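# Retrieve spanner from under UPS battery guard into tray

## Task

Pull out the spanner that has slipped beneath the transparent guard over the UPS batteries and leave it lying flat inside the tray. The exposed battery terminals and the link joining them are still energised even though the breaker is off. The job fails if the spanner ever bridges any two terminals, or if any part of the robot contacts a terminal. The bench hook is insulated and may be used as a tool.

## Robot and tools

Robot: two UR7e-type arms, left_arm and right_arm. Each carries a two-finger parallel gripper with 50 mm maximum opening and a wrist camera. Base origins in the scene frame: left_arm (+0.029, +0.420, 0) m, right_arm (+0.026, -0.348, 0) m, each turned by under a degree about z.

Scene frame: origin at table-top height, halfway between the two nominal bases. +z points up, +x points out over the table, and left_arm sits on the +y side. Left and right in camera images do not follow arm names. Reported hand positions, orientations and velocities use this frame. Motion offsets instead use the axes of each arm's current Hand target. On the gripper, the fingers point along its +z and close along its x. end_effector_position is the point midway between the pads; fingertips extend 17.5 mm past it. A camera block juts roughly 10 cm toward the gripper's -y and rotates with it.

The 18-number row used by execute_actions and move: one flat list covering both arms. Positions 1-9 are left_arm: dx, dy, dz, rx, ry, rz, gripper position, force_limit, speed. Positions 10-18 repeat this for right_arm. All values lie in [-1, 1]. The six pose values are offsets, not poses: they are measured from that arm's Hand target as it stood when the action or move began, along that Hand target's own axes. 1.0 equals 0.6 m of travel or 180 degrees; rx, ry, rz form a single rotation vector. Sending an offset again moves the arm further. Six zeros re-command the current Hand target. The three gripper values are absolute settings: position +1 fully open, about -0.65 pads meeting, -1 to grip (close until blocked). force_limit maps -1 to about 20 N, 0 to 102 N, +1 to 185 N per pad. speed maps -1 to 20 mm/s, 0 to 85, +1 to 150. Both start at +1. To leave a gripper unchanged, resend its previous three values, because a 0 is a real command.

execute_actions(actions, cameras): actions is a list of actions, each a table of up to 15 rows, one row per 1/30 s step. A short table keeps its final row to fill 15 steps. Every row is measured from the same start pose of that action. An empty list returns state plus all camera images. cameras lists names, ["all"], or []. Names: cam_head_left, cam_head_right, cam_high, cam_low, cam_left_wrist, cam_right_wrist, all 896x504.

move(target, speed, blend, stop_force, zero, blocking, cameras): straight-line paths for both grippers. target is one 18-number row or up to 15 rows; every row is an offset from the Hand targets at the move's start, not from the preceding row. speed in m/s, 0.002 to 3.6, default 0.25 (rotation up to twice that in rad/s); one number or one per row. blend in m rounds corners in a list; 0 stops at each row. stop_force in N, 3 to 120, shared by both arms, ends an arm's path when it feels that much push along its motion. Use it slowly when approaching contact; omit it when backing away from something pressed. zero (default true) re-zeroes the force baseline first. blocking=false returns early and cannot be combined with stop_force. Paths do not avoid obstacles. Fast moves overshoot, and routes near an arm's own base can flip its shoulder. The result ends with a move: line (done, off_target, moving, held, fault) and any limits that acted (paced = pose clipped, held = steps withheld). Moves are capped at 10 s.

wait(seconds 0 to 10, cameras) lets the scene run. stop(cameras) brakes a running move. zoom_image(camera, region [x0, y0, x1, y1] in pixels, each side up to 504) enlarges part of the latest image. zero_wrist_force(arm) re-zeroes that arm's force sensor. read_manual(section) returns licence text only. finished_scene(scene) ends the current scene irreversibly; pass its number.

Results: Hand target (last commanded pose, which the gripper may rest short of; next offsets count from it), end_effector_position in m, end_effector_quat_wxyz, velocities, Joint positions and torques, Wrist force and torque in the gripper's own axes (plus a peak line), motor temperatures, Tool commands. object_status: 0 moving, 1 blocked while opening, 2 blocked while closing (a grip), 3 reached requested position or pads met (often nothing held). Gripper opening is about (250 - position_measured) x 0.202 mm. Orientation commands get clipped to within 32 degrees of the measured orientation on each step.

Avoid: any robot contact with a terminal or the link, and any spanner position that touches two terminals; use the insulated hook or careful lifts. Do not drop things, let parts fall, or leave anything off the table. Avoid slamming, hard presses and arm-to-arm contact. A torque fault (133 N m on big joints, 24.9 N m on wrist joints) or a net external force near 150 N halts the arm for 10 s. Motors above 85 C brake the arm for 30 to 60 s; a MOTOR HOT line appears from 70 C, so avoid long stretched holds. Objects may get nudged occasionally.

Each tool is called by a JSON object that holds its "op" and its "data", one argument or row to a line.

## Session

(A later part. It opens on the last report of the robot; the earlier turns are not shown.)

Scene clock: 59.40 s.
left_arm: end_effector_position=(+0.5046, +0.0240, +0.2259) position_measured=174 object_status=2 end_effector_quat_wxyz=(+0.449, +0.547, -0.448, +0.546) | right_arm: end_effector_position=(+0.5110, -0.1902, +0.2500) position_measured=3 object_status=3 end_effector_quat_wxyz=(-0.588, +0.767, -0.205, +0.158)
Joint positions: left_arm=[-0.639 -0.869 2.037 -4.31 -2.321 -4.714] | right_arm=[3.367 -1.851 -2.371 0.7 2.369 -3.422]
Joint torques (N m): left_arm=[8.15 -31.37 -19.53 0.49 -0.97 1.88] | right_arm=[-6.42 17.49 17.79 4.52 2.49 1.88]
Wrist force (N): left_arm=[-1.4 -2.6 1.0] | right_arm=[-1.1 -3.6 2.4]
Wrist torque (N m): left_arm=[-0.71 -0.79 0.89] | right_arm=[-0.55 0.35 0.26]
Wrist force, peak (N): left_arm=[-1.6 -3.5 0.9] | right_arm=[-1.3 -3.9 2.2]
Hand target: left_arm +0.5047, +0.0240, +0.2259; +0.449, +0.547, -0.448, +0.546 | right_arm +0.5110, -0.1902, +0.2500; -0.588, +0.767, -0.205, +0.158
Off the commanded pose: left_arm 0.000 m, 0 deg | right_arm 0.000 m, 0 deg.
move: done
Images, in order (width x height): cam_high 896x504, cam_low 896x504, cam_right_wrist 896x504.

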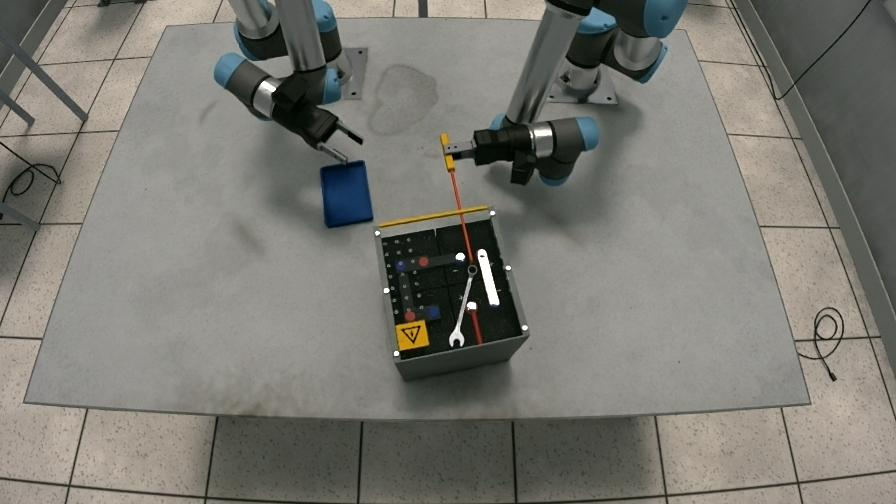

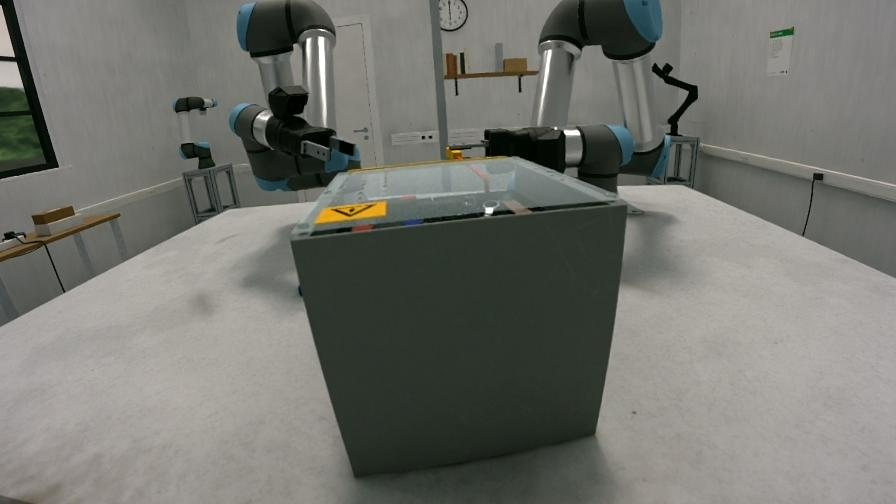

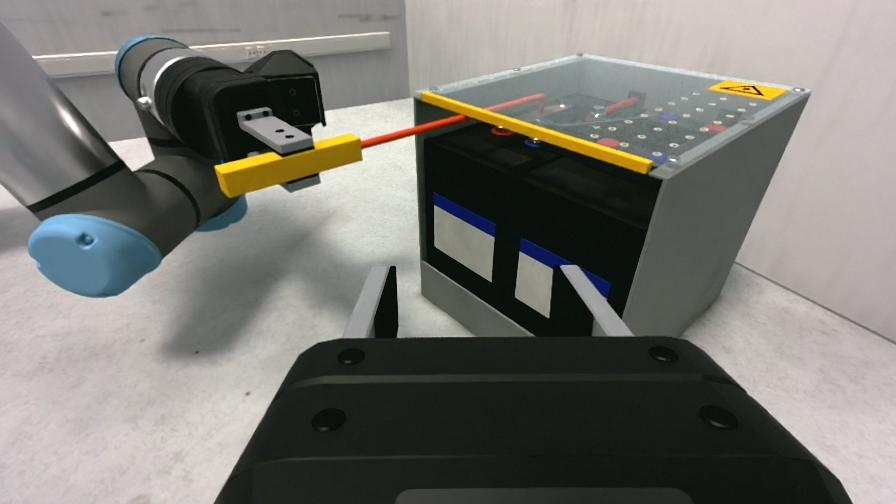

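{"op": "move", "data": {
  "target": [0,-0.0192,0,0,0,0,-1,-0.5,-0.3, 0,0,0,0,0,0,1,1,1],
  "speed": 0.06,
  "cameras": ["cam_high","cam_right_wrist","cam_low"]
}}

{"op": "zoom_image", "data": {
  "camera": "cam_right_wrist",
  "region": [510, 80, 590, 140]
}}

{"op": "zoom_image", "data": {
  "camera": "cam_high",
  "region": [455, 245, 495, 285]
}}

{"op": "zoom_image", "data": {
  "camera": "cam_low",
  "region": [450, 165, 540, 225]
}}

Scene clock: 62.67 s.
left_arm: end_effector_position=(+0.5159, +0.0262, +0.2259) position_measured=174 object_status=2 end_effector_quat_wxyz=(+0.449, +0.547, -0.448, +0.546) | right_arm: end_effector_position=(+0.5110, -0.1902, +0.2500) position_measured=3 object_status=3 end_effector_quat_wxyz=(-0.588, +0.767, -0.205, +0.158)
Joint positions: left_arm=[-0.62 -0.858 2.007 -4.29 -2.34 -4.714] | right_arm=[3.367 -1.851 -2.371 0.7 2.369 -3.422]
Joint torques (N m): left_arm=[7.81 -33.01 -20.71 0.31 -0.82 1.51] | right_arm=[-6.41 17.16 18 4.46 2.35 1.81]
Wrist force (N): left_arm=[-1.4 -2.5 1.0] | right_arm=[-1.1 -3.7 2.2]
Wrist torque (N m): left_arm=[-0.70 -0.78 0.90] | right_arm=[-0.56 0.37 0.26]
Wrist force, peak (N): left_arm=[-1.7 -2.7 1.2] | right_arm=[-1.2 -3.8 2.3]
Hand target: left_arm +0.5160, +0.0262, +0.2259; +0.449, +0.547, -0.448, +0.546 | right_arm +0.5110, -0.1902, +0.2500; -0.588, +0.767, -0.205, +0.158
Off the commanded pose: left_arm 0.000 m, 0 deg | right_arm 0.000 m, 0 deg.
move: done
Images, in order (width x height): cam_high 896x504, cam_low 896x504, cam_right_wrist 896x504.

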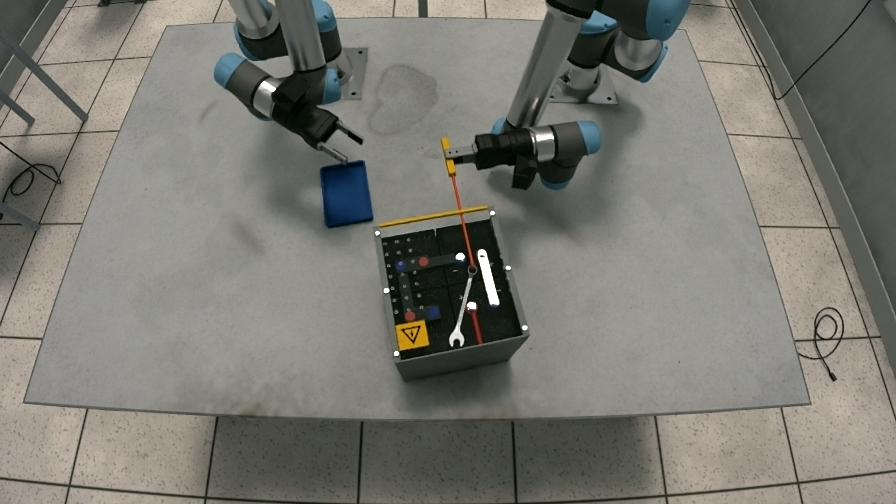

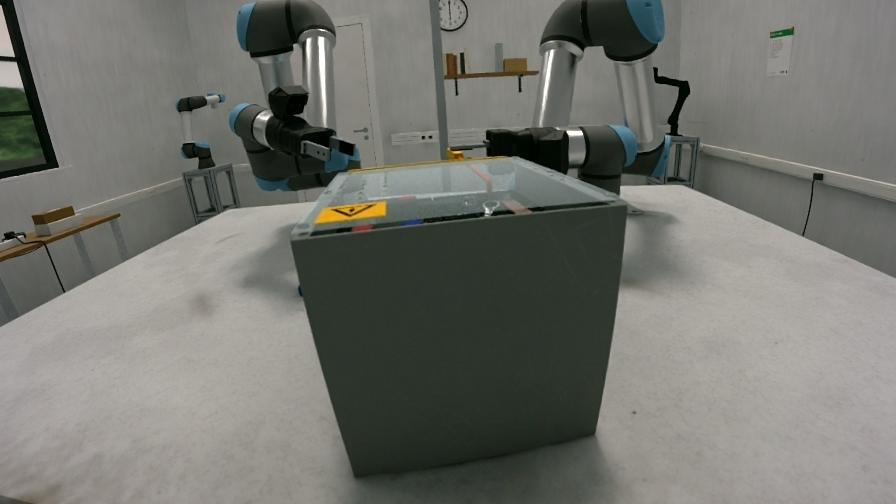

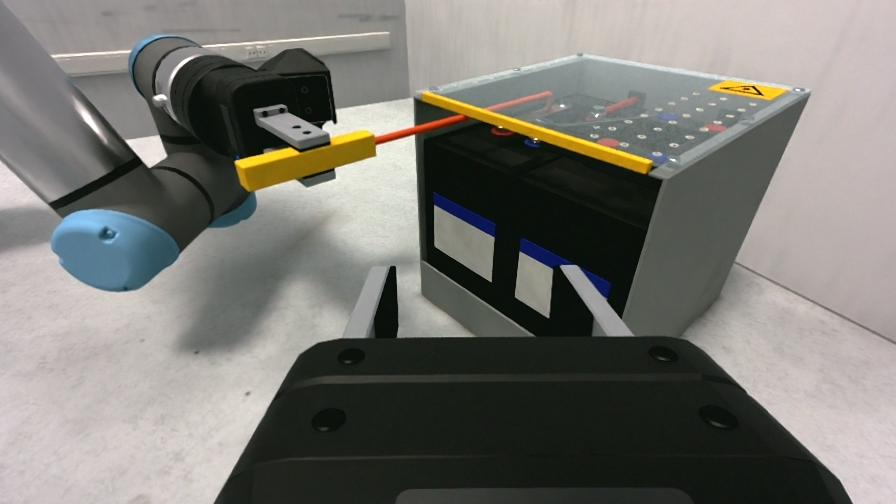

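Scaled by 6.300.

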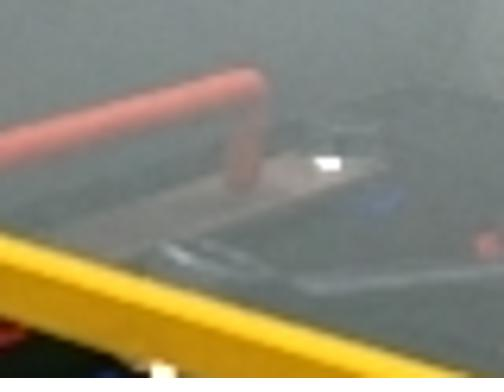

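Scaled by 12.600.

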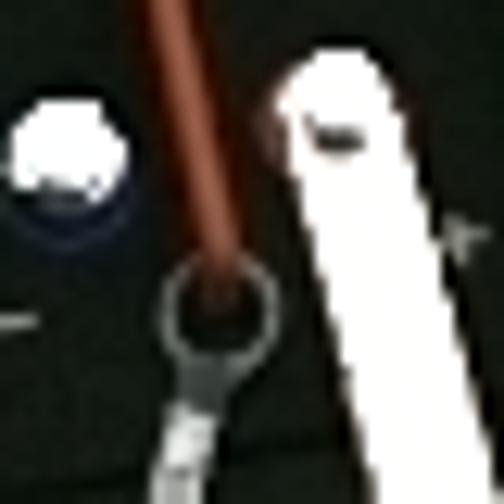

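Scaled by 5.600.

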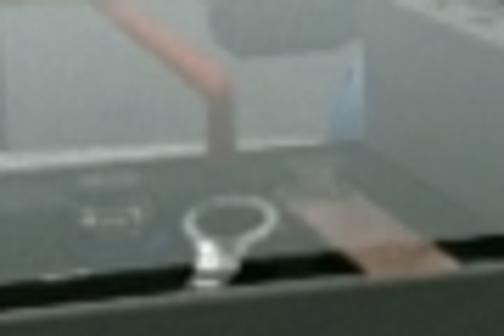

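{"op": "move", "data": {
  "target": [-0.0233,0,0,0,0,0,-1,-0.5,-0.3, 0,0,0,0,0,0,1,1,1],
  "speed": 0.02,
  "stop_force": 3.5,
  "cameras": ["cam_high","cam_right_wrist","cam_low"]
}}

{"op": "zoom_image", "data": {
  "camera": "cam_high",
  "region": [455, 245, 495, 285]
}}

{"op": "zoom_image", "data": {
  "camera": "cam_low",
  "region": [450, 165, 540, 225]
}}

{"op": "zoom_image", "data": {
  "camera": "cam_right_wrist",
  "region": [510, 80, 590, 140]
}}

Scene clock: 64.80 s.
left_arm: end_effector_position=(+0.5160, +0.0262, +0.2119) position_measured=174 object_status=2 end_effector_quat_wxyz=(+0.449, +0.547, -0.448, +0.546) | right_arm: end_effector_position=(+0.5110, -0.1902, +0.2500) position_measured=3 object_status=3 end_effector_quat_wxyz=(-0.588, +0.767, -0.205, +0.158)
Joint positions: left_arm=[-0.62 -0.825 2.002 -4.319 -2.34 -4.714] | right_arm=[3.367 -1.851 -2.371 0.7 2.369 -3.422]
Joint torques (N m): left_arm=[-1.41 -33.63 -19.69 -4.47 0.96 -1.88] | right_arm=[-6.66 17.05 17.93 4.57 2.42 1.92]
Wrist force (N): left_arm=[-1.4 -2.3 1.2] | right_arm=[-1.2 -3.8 2.2]
Wrist torque (N m): left_arm=[-0.66 -0.79 0.89] | right_arm=[-0.58 0.38 0.26]
Wrist force, peak (N): left_arm=[-1.5 -2.8 1.1] | right_arm=[-1.1 -3.8 2.4]
Hand target: left_arm +0.5159, +0.0262, +0.2119; +0.449, +0.547, -0.448, +0.546 | right_arm +0.5110, -0.1902, +0.2500; -0.588, +0.767, -0.205, +0.158
Off the commanded pose: left_arm 0.000 m, 0 deg | right_arm 0.000 m, 0 deg.
move: done
Images, in order (width x height): cam_high 896x504, cam_low 896x504, cam_right_wrist 896x504.

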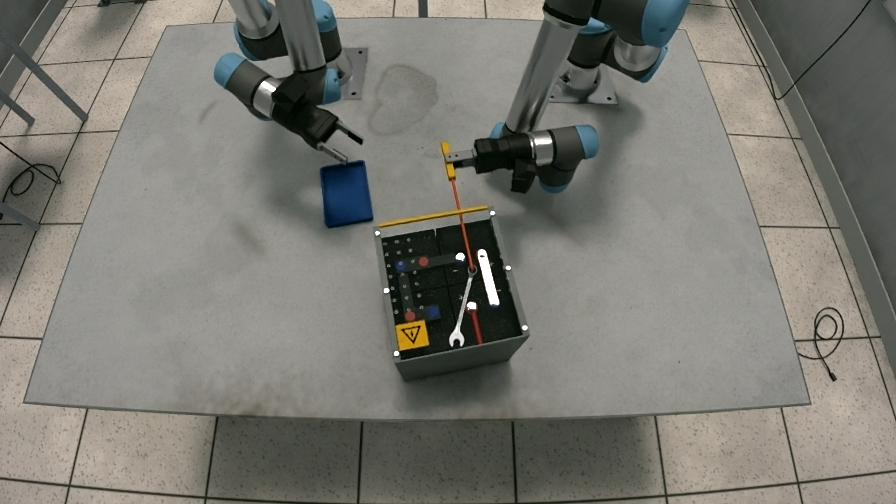

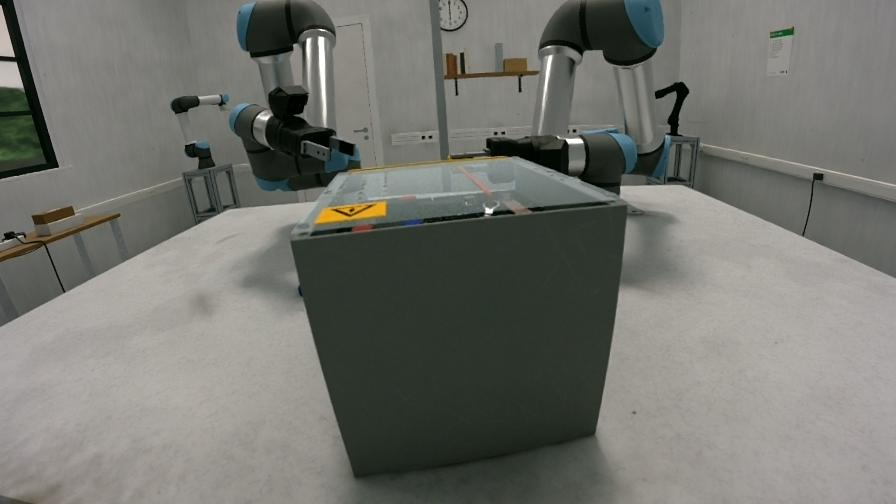

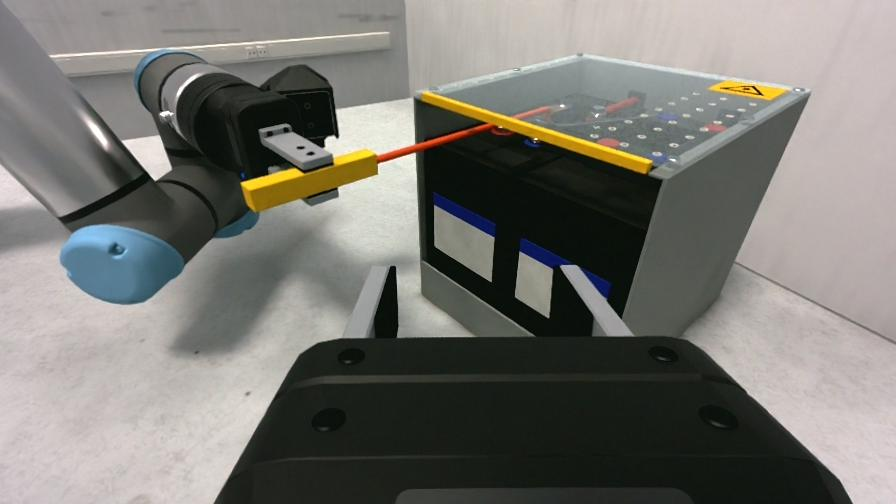

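Scaled by 12.600.

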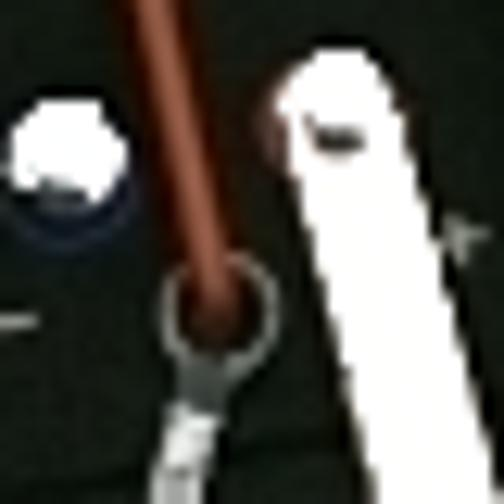

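Scaled by 5.600.

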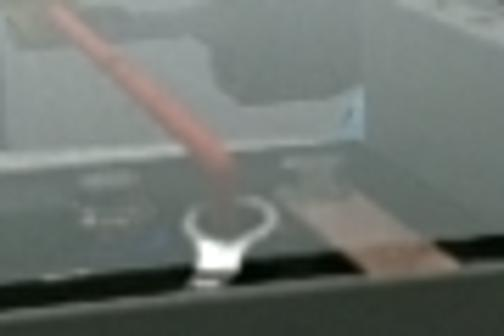

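Scaled by 6.300.

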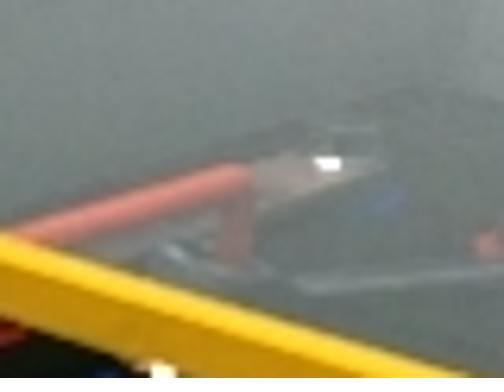

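{"op": "move", "data": {
  "target": [0,0.03,-0.005,0,0,0,-1,-0.5,-0.3, 0,0,0,0,0,0,1,1,1],
  "speed": 0.04,
  "cameras": ["cam_high","cam_low"]
}}

{"op": "zoom_image", "data": {
  "camera": "cam_high",
  "region": [440, 230, 510, 360]
}}

{"op": "zoom_image", "data": {
  "camera": "cam_low",
  "region": [450, 165, 540, 225]
}}

Scene clock: 68.77 s.
left_arm: end_effector_position=(+0.4978, +0.0256, +0.2119) position_measured=174 object_status=2 end_effector_quat_wxyz=(+0.449, +0.547, -0.448, +0.546) | right_arm: end_effector_position=(+0.5110, -0.1902, +0.2500) position_measured=3 object_status=3 end_effector_quat_wxyz=(-0.588, +0.767, -0.205, +0.158)
Joint positions: left_arm=[-0.645 -0.842 2.054 -4.354 -2.315 -4.714] | right_arm=[3.367 -1.851 -2.371 0.7 2.369 -3.422]
Joint torques (N m): left_arm=[-9.57 -49.2 -0.52 -4.48 1.66 -1.16] | right_arm=[-6.16 17.35 17.96 4.52 2.34 1.94]
Wrist force (N): left_arm=[-1.7 -2.2 1.1] | right_arm=[-1.1 -3.9 2.4]
Wrist torque (N m): left_arm=[-0.65 -0.76 0.89] | right_arm=[-0.60 0.36 0.25]
Wrist force, peak (N): left_arm=[-1.7 -2.7 1.1] | right_arm=[-1.4 -3.8 2.5]
Hand target: left_arm +0.4977, +0.0256, +0.2119; +0.449, +0.547, -0.448, +0.546 | right_arm +0.5110, -0.1902, +0.2500; -0.588, +0.767, -0.205, +0.158
Off the commanded pose: left_arm 0.000 m, 0 deg | right_arm 0.000 m, 0 deg.
move: done
Images, in order (width x height): cam_high 896x504, cam_low 896x504.

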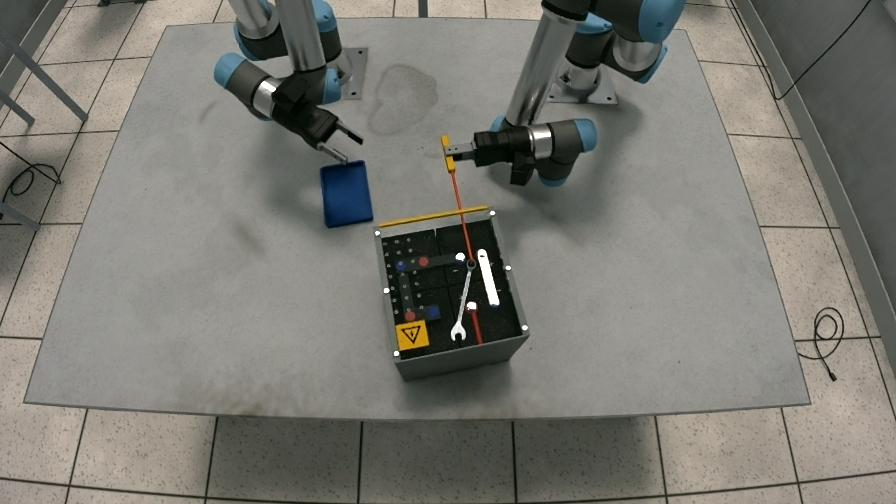

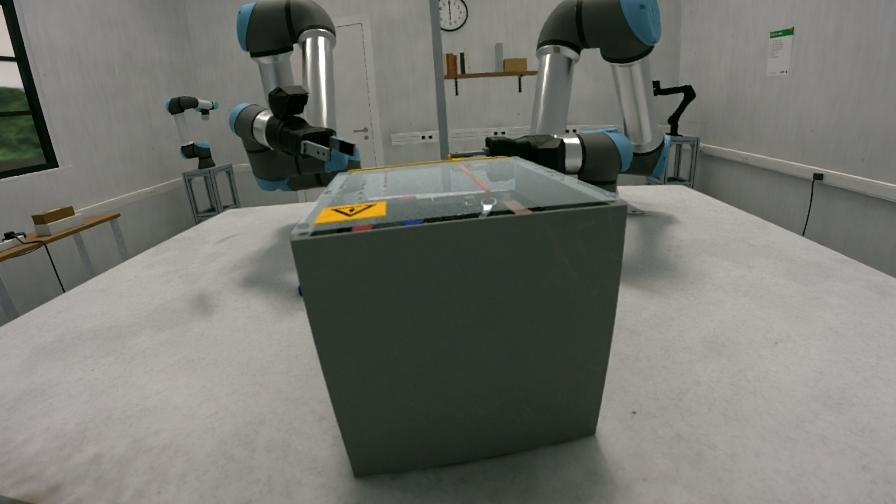

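Scaled by 3.877.

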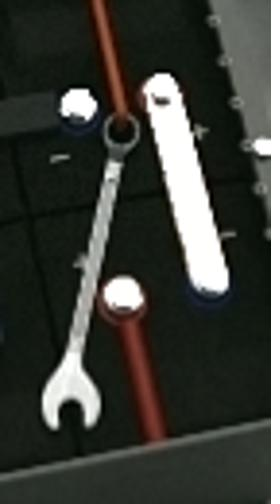

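Scaled by 5.600.

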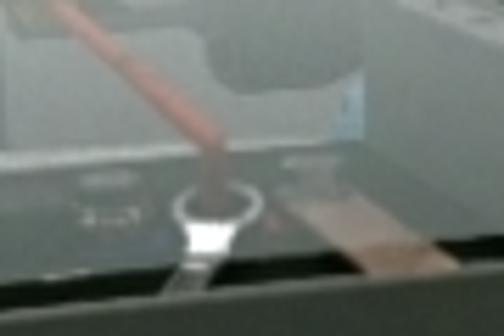

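{"op": "zoom_image", "data": {
  "camera": "cam_high",
  "region": [450, 240, 500, 290]
}}

{"op": "zoom_image", "data": {
  "camera": "cam_high",
  "region": [440, 290, 500, 350]
}}

Scaled by 10.080.

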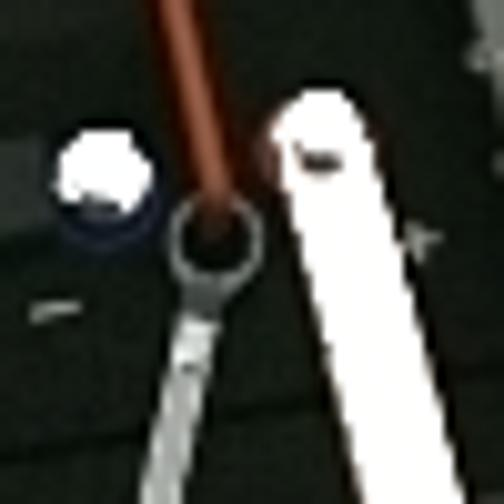

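Scaled by 8.400.

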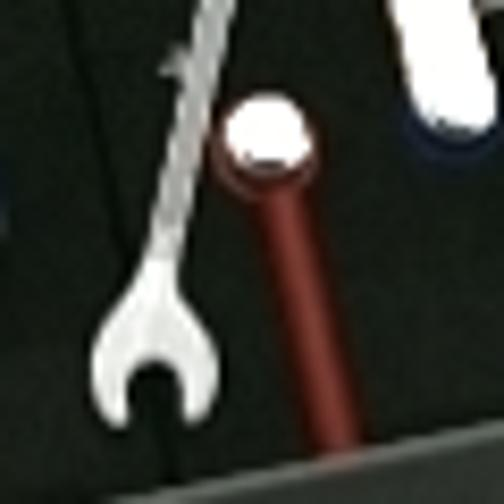

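{"op": "move", "data": {
  "target": [
    [0,0.0017,-0.0062,0,0,0,-1,-0.5,-0.3, 0,0,0,0,0,0,1,1,1],
    [0,0.01,-0.0075,0,0,0,-1,-0.5,-0.3, 0,0,0,0,0,0,1,1,1]
  ],
  "speed": 0.04,
  "blend": [0.001,0],
  "cameras": ["cam_high"]
}}

{"op": "zoom_image", "data": {
  "camera": "cam_high",
  "region": [450, 240, 500, 290]
}}

{"op": "zoom_image", "data": {
  "camera": "cam_high",
  "region": [440, 290, 500, 350]
}}

Scene clock: 70.33 s.
left_arm: end_effector_position=(+0.4910, +0.0289, +0.2119) position_measured=174 object_status=2 end_effector_quat_wxyz=(+0.449, +0.547, -0.448, +0.546) | right_arm: end_effector_position=(+0.5110, -0.1902, +0.2500) position_measured=3 object_status=3 end_effector_quat_wxyz=(-0.588, +0.767, -0.205, +0.158)
Joint positions: left_arm=[-0.649 -0.849 2.076 -4.369 -2.312 -4.714] | right_arm=[3.367 -1.851 -2.371 0.7 2.369 -3.422]
Joint torques (N m): left_arm=[-10.03 -47.97 -0.97 -4.25 1.23 -1.09] | right_arm=[-6.26 17.37 17.9 4.53 2.35 1.92]
Wrist force (N): left_arm=[-1.7 -2.6 1.0] | right_arm=[-1.4 -3.7 2.1]
Wrist torque (N m): left_arm=[-0.70 -0.76 0.89] | right_arm=[-0.56 0.41 0.26]
Wrist force, peak (N): left_arm=[-1.6 -2.7 1.4] | right_arm=[-1.4 -3.8 2.4]
Hand target: left_arm +0.4909, +0.0289, +0.2119; +0.449, +0.547, -0.448, +0.546 | right_arm +0.5110, -0.1902, +0.2500; -0.588, +0.767, -0.205, +0.158
Off the commanded pose: left_arm 0.000 m, 0 deg | right_arm 0.000 m, 0 deg.
move: done
Images, in order (width x height): cam_high 896x504.

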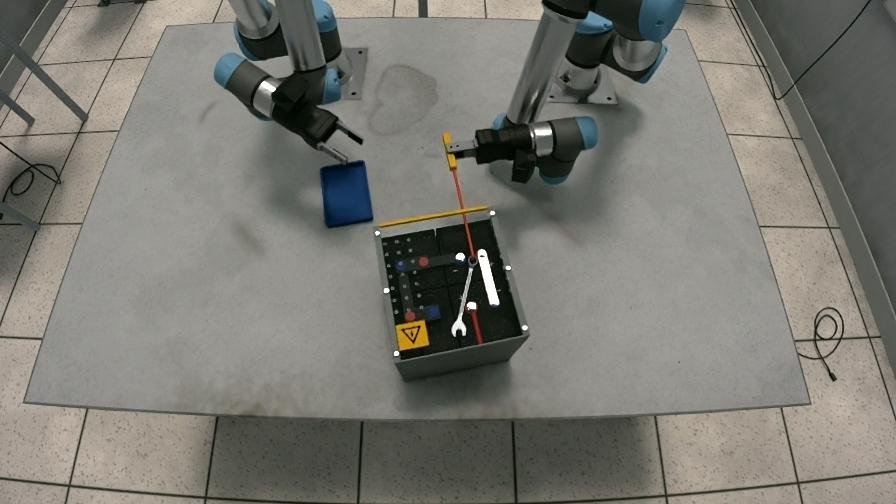

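Scaled by 10.080.

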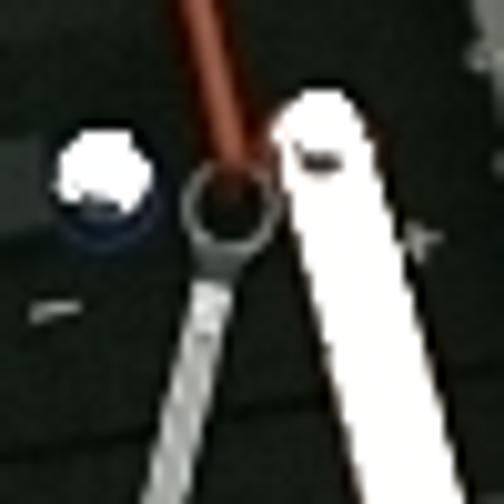

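Scaled by 8.400.

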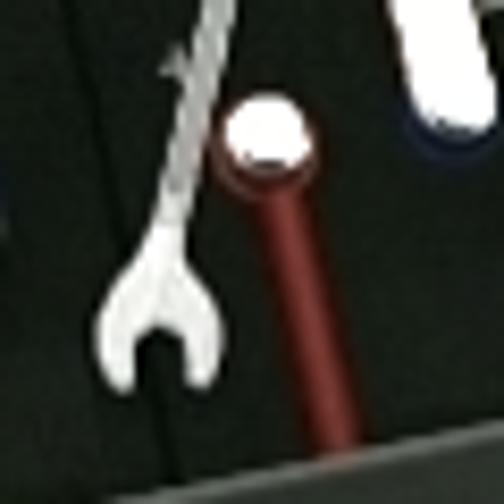

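{"op": "move", "data": {
  "target": [
    [0,0.0133,0.0037,0,0,0,-1,-0.5,-0.3, 0,0,0,0,0,0,1,1,1]
  ],
  "speed": 0.04,
  "cameras": ["cam_high"]
}}

{"op": "zoom_image", "data": {
  "camera": "cam_high",
  "region": [450, 240, 500, 290]
}}

Scene clock: 71.40 s.
left_arm: end_effector_position=(+0.4836, +0.0252, +0.2119) position_measured=174 object_status=2 end_effector_quat_wxyz=(+0.449, +0.547, -0.448, +0.546) | right_arm: end_effector_position=(+0.5110, -0.1902, +0.2500) position_measured=3 object_status=3 end_effector_quat_wxyz=(-0.588, +0.767, -0.205, +0.158)
Joint positions: left_arm=[-0.667 -0.854 2.093 -4.38 -2.293 -4.714] | right_arm=[3.367 -1.851 -2.371 0.7 2.369 -3.422]
Joint torques (N m): left_arm=[-10.41 -48.6 -1.18 -4.74 1.33 -1.16] | right_arm=[-6.2 17.42 17.86 4.49 2.33 1.87]
Wrist force (N): left_arm=[-1.5 -2.4 1.0] | right_arm=[-1.2 -3.7 2.5]
Wrist torque (N m): left_arm=[-0.66 -0.79 0.89] | right_arm=[-0.58 0.38 0.25]
Wrist force, peak (N): left_arm=[-1.7 -2.9 1.3] | right_arm=[-1.3 -3.8 2.3]
Hand target: left_arm +0.4836, +0.0251, +0.2119; +0.449, +0.547, -0.448, +0.546 | right_arm +0.5110, -0.1902, +0.2500; -0.588, +0.767, -0.205, +0.158
Off the commanded pose: left_arm 0.000 m, 0 deg | right_arm 0.000 m, 0 deg.
move: done
Images, in order (width x height): cam_high 896x504.

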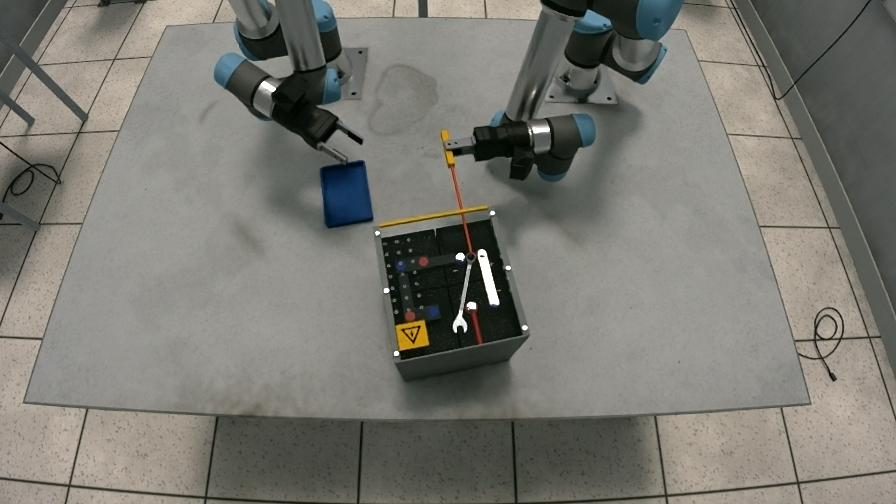

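Scaled by 10.080.

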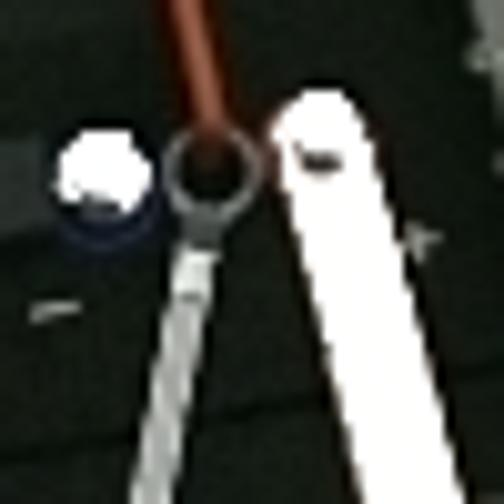

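{"op": "move", "data": {
  "target": [
    [0,0.0167,0,0,0,0,-1,-0.5,-0.3, 0,0,0,0,0,0,1,1,1],
    [0,0.0333,-0.0067,0,0,0,-1,-0.5,-0.3, 0,0,0,0,0,0,1,1,1]
  ],
  "speed": 0.04,
  "blend": [0.003,0],
  "cameras": ["cam_high"]
}}

{"op": "zoom_image", "data": {
  "camera": "cam_high",
  "region": [450, 225, 500, 275]
}}

{"op": "zoom_image", "data": {
  "camera": "cam_high",
  "region": [440, 280, 500, 340]
}}

Scene clock: 72.60 s.
left_arm: end_effector_position=(+0.4632, +0.0252, +0.2120) position_measured=174 object_status=2 end_effector_quat_wxyz=(+0.449, +0.547, -0.448, +0.546) | right_arm: end_effector_position=(+0.5110, -0.1902, +0.2500) position_measured=3 object_status=3 end_effector_quat_wxyz=(-0.588, +0.767, -0.205, +0.158)
Joint positions: left_arm=[-0.698 -0.872 2.15 -4.42 -2.262 -4.714] | right_arm=[3.367 -1.851 -2.371 0.7 2.369 -3.422]
Joint torques (N m): left_arm=[-11.58 -47.84 -1.87 -4.95 1.75 -0.27] | right_arm=[-6.15 16.97 18.22 4.49 2.23 1.86]
Wrist force (N): left_arm=[-1.3 -2.5 1.3] | right_arm=[-1.1 -3.7 2.3]
Wrist torque (N m): left_arm=[-0.67 -0.80 0.88] | right_arm=[-0.56 0.36 0.25]
Wrist force, peak (N): left_arm=[-1.5 -3.0 1.1] | right_arm=[-1.1 -3.9 2.4]
Hand target: left_arm +0.4632, +0.0252, +0.2120; +0.449, +0.547, -0.448, +0.546 | right_arm +0.5110, -0.1902, +0.2500; -0.588, +0.767, -0.205, +0.158
Off the commanded pose: left_arm 0.000 m, 0 deg | right_arm 0.000 m, 0 deg.
move: done
Images, in order (width x height): cam_high 896x504.

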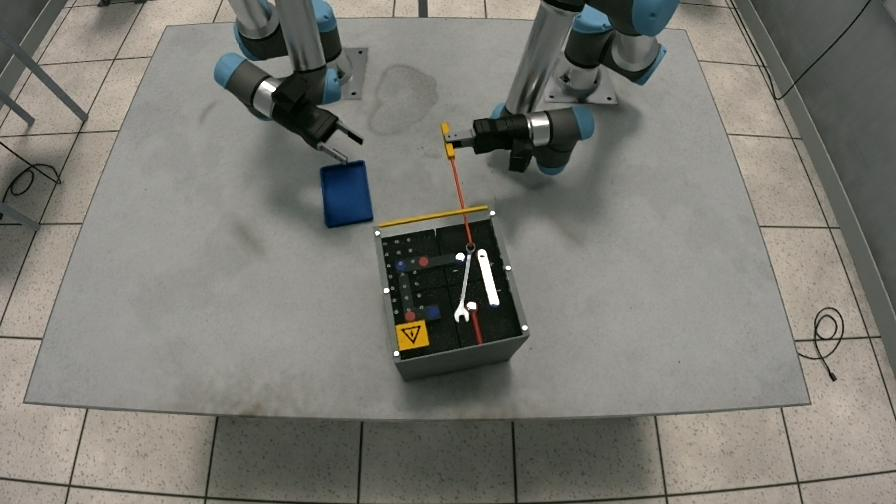

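Scaled by 10.080.

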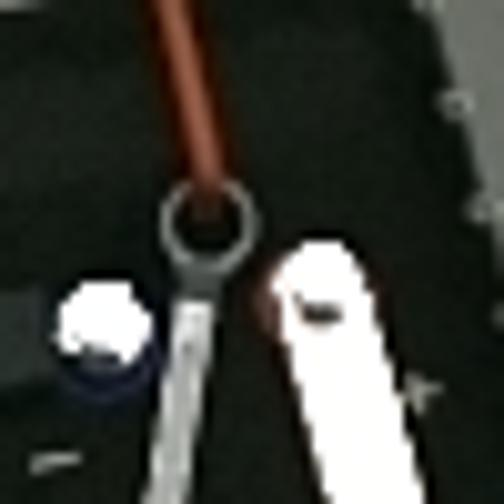

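Scaled by 8.400.

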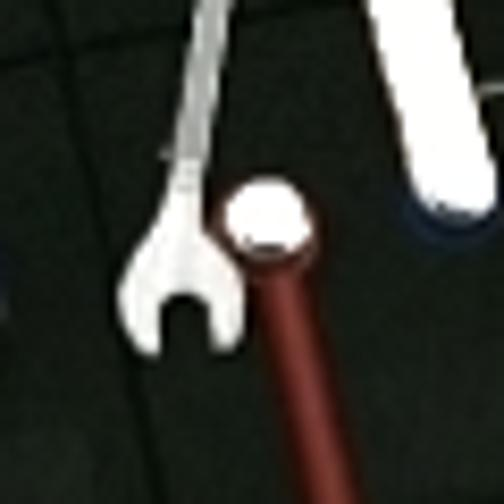

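{"op": "move", "data": {
  "target": [
    [0,0.02,-0.0083,0,0,0,-1,-0.5,-0.3, 0,0,0,0,0,0,1,1,1]
  ],
  "speed": 0.03,
  "stop_force": 6,
  "cameras": ["cam_high"]
}}

{"op": "zoom_image", "data": {
  "camera": "cam_high",
  "region": [450, 220, 500, 270]
}}

{"op": "zoom_image", "data": {
  "camera": "cam_high",
  "region": [440, 280, 500, 340]
}}

Scene clock: 74.27 s.
left_arm: end_effector_position=(+0.4504, +0.0277, +0.2120) position_measured=174 object_status=2 end_effector_quat_wxyz=(+0.449, +0.547, -0.448, +0.546) | right_arm: end_effector_position=(+0.5110, -0.1902, +0.2500) position_measured=3 object_status=3 end_effector_quat_wxyz=(-0.588, +0.767, -0.205, +0.158)
Joint positions: left_arm=[-0.715 -0.882 2.188 -4.447 -2.245 -4.714] | right_arm=[3.367 -1.851 -2.371 0.7 2.369 -3.422]
Joint torques (N m): left_arm=[-11.18 -46.33 0.45 -4.7 1.48 -0.42] | right_arm=[-5.76 16.78 18.23 4.5 2.32 1.86]
Wrist force (N): left_arm=[-1.6 -2.6 1.1] | right_arm=[-1.2 -3.8 2.3]
Wrist torque (N m): left_arm=[-0.69 -0.75 0.88] | right_arm=[-0.58 0.38 0.26]
Wrist force, peak (N): left_arm=[-1.3 -2.9 1.4] | right_arm=[-1.2 -3.8 2.4]
Hand target: left_arm +0.4504, +0.0277, +0.2120; +0.449, +0.547, -0.448, +0.546 | right_arm +0.5110, -0.1902, +0.2500; -0.588, +0.767, -0.205, +0.158
Off the commanded pose: left_arm 0.000 m, 0 deg | right_arm 0.000 m, 0 deg.
move: done
Images, in order (width x height): cam_high 896x504.

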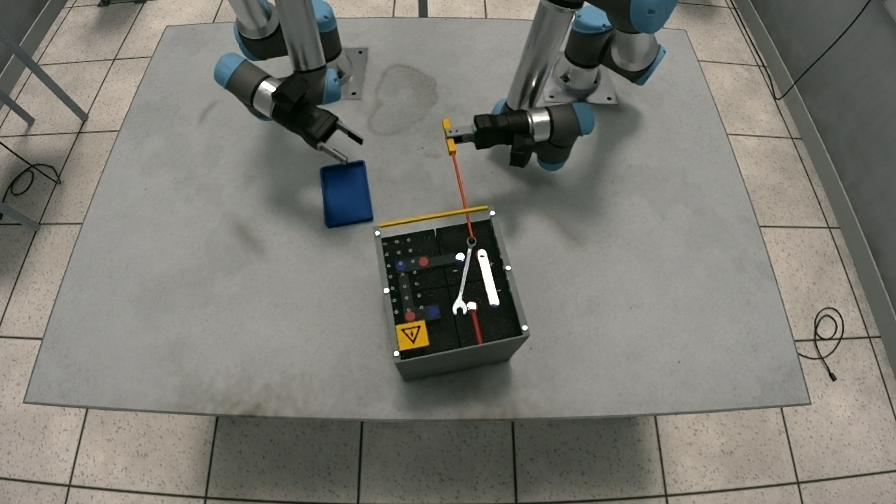

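Scaled by 10.080.

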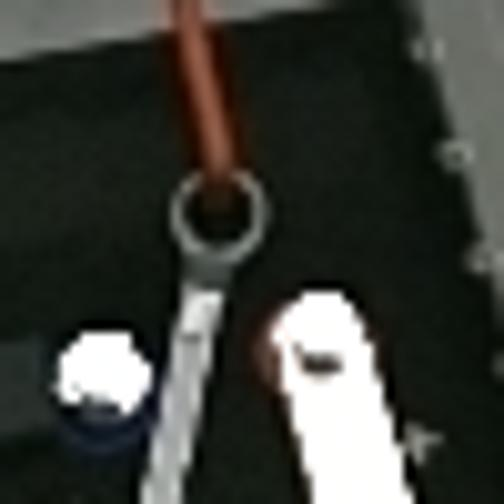

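Scaled by 8.400.

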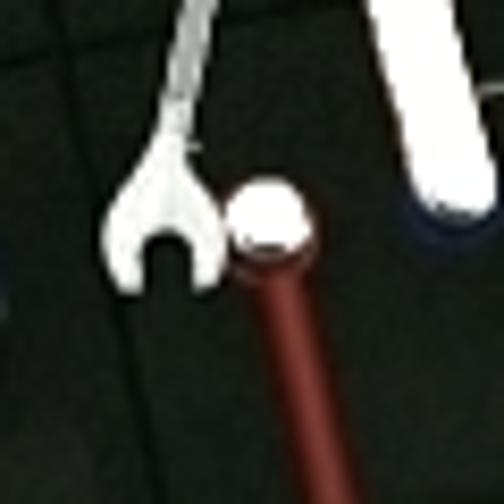

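{"op": "zoom_image", "data": {
  "camera": "cam_high",
  "region": [452, 245, 482, 275]
}}

{"op": "zoom_image", "data": {
  "camera": "cam_high",
  "region": [448, 285, 484, 321]
}}

Scaled by 16.800.

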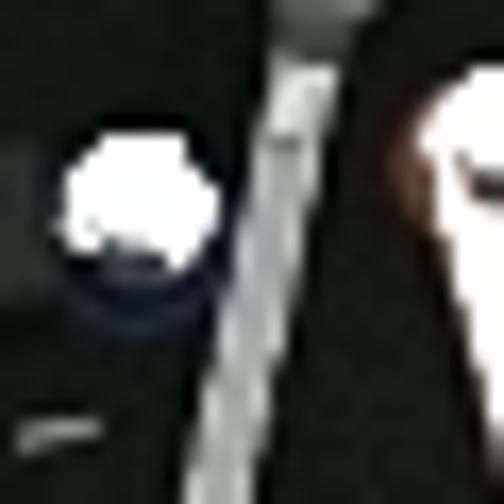

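Scaled by 14.000.

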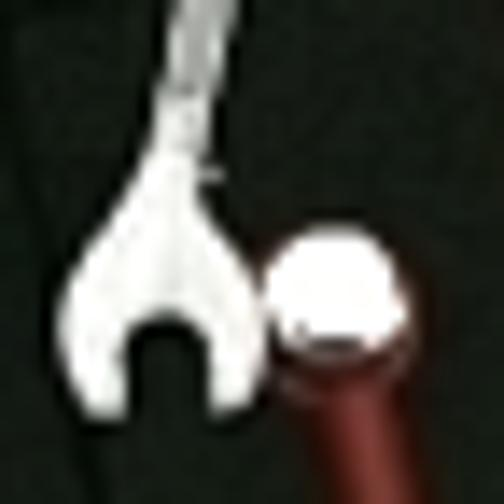

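{"op": "move", "data": {
  "target": [
    [0,0.0075,-0.0075,0,0,0,-1,-0.5,-0.3, 0,0,0,0,0,0,1,1,1]
  ],
  "speed": 0.03,
  "stop_force": 6,
  "cameras": ["cam_high"]
}}

{"op": "zoom_image", "data": {
  "camera": "cam_high",
  "region": [450, 225, 486, 275]
}}

{"op": "zoom_image", "data": {
  "camera": "cam_high",
  "region": [448, 285, 484, 321]
}}

Scene clock: 76.23 s.
left_arm: end_effector_position=(+0.4451, +0.0313, +0.2120) position_measured=174 object_status=2 end_effector_quat_wxyz=(+0.449, +0.547, -0.448, +0.546) | right_arm: end_effector_position=(+0.5110, -0.1902, +0.2500) position_measured=3 object_status=3 end_effector_quat_wxyz=(-0.588, +0.767, -0.205, +0.158)
Joint positions: left_arm=[-0.717 -0.887 2.206 -4.46 -2.243 -4.714] | right_arm=[3.367 -1.851 -2.371 0.7 2.369 -3.422]
Joint torques (N m): left_arm=[-10.59 -45.42 0.21 -4.65 1.36 -1.63] | right_arm=[-6.71 17.35 17.81 4.47 2.31 1.84]
Wrist force (N): left_arm=[-1.4 -2.6 1.5] | right_arm=[-1.2 -3.7 2.2]
Wrist torque (N m): left_arm=[-0.71 -0.78 0.89] | right_arm=[-0.57 0.39 0.25]
Wrist force, peak (N): left_arm=[-1.5 -2.7 1.4] | right_arm=[-1.3 -3.8 2.4]
Hand target: left_arm +0.4451, +0.0313, +0.2120; +0.449, +0.547, -0.448, +0.546 | right_arm +0.5110, -0.1902, +0.2500; -0.588, +0.767, -0.205, +0.158
Off the commanded pose: left_arm 0.000 m, 0 deg | right_arm 0.000 m, 0 deg.
move: done
Images, in order (width x height): cam_high 896x504.

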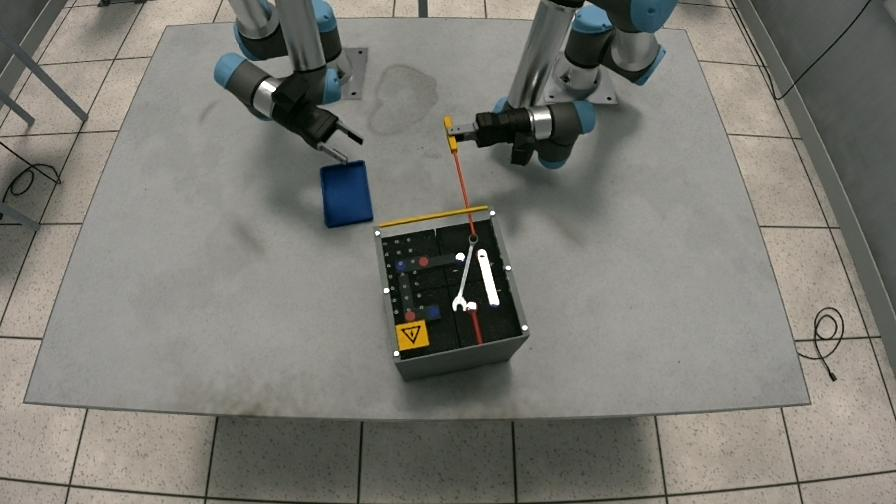

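Scaled by 10.080.

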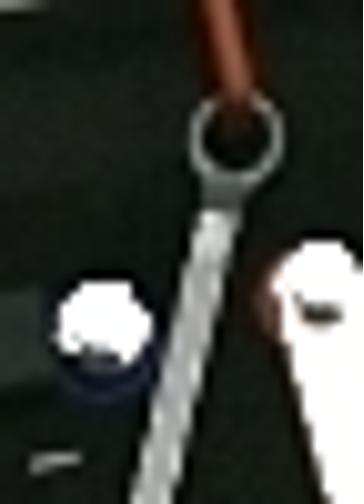

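Scaled by 14.000.

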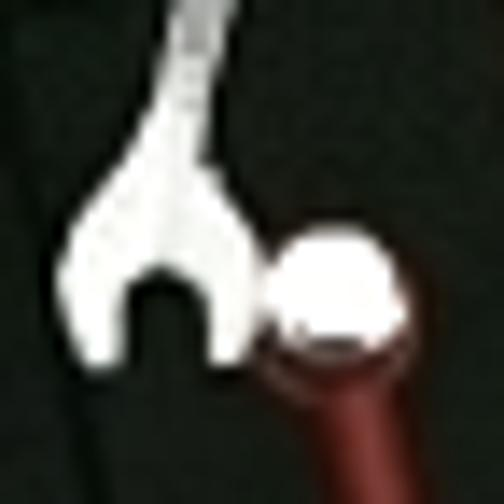

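{"op": "move", "data": {
  "target": [
    [0,0.0333,-0.015,0,0,0,-1,-0.5,-0.3, 0,0,0,0,0,0,1,1,1]
  ],
  "speed": 0.04,
  "stop_force": 6,
  "cameras": ["cam_high"]
}}

{"op": "zoom_image", "data": {
  "camera": "cam_high",
  "region": [445, 215, 505, 315]
}}

Scene clock: 77.83 s.
left_arm: end_effector_position=(+0.4238, +0.0362, +0.2120) position_measured=174 object_status=2 end_effector_quat_wxyz=(+0.449, +0.547, -0.448, +0.546) | right_arm: end_effector_position=(+0.5110, -0.1902, +0.2500) position_measured=3 object_status=3 end_effector_quat_wxyz=(-0.588, +0.767, -0.205, +0.158)
Joint positions: left_arm=[-0.746 -0.903 2.268 -4.507 -2.214 -4.714] | right_arm=[3.367 -1.851 -2.371 0.7 2.369 -3.422]
Joint torques (N m): left_arm=[-10.95 -43.79 1.3 -4.71 1.41 -1.1] | right_arm=[-6.14 17.15 17.56 4.46 2.21 1.81]
Wrist force (N): left_arm=[-1.4 -2.5 1.1] | right_arm=[-1.0 -3.7 2.2]
Wrist torque (N m): left_arm=[-0.69 -0.78 0.88] | right_arm=[-0.57 0.36 0.26]
Wrist force, peak (N): left_arm=[-1.4 -3.1 1.7] | right_arm=[-1.1 -3.8 2.4]
Hand target: left_arm +0.4238, +0.0362, +0.2120; +0.449, +0.547, -0.448, +0.546 | right_arm +0.5110, -0.1902, +0.2500; -0.588, +0.767, -0.205, +0.158
Off the commanded pose: left_arm 0.000 m, 0 deg | right_arm 0.000 m, 0 deg.
move: done
Images, in order (width x height): cam_high 896x504.

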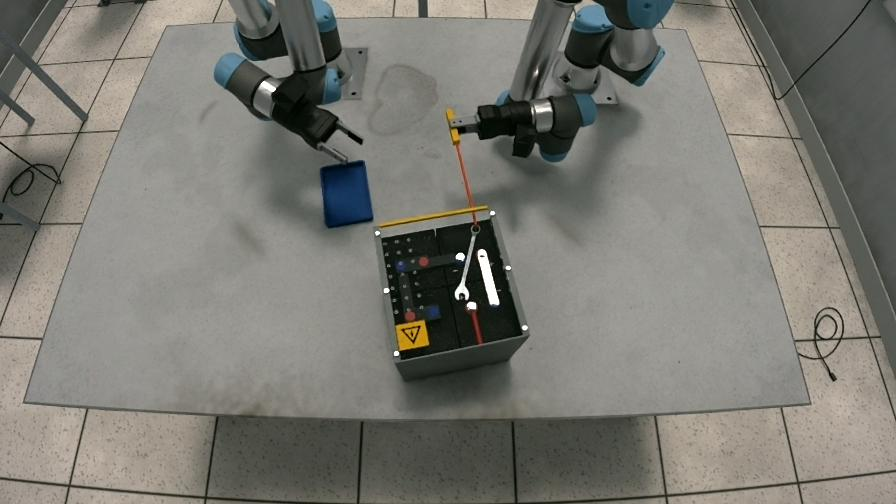

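Scaled by 5.040.

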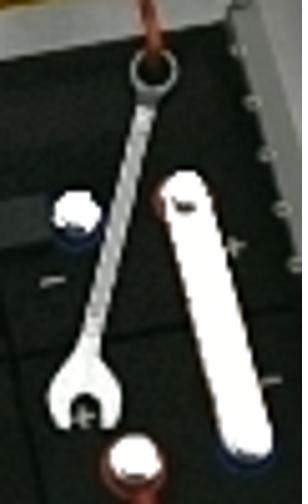

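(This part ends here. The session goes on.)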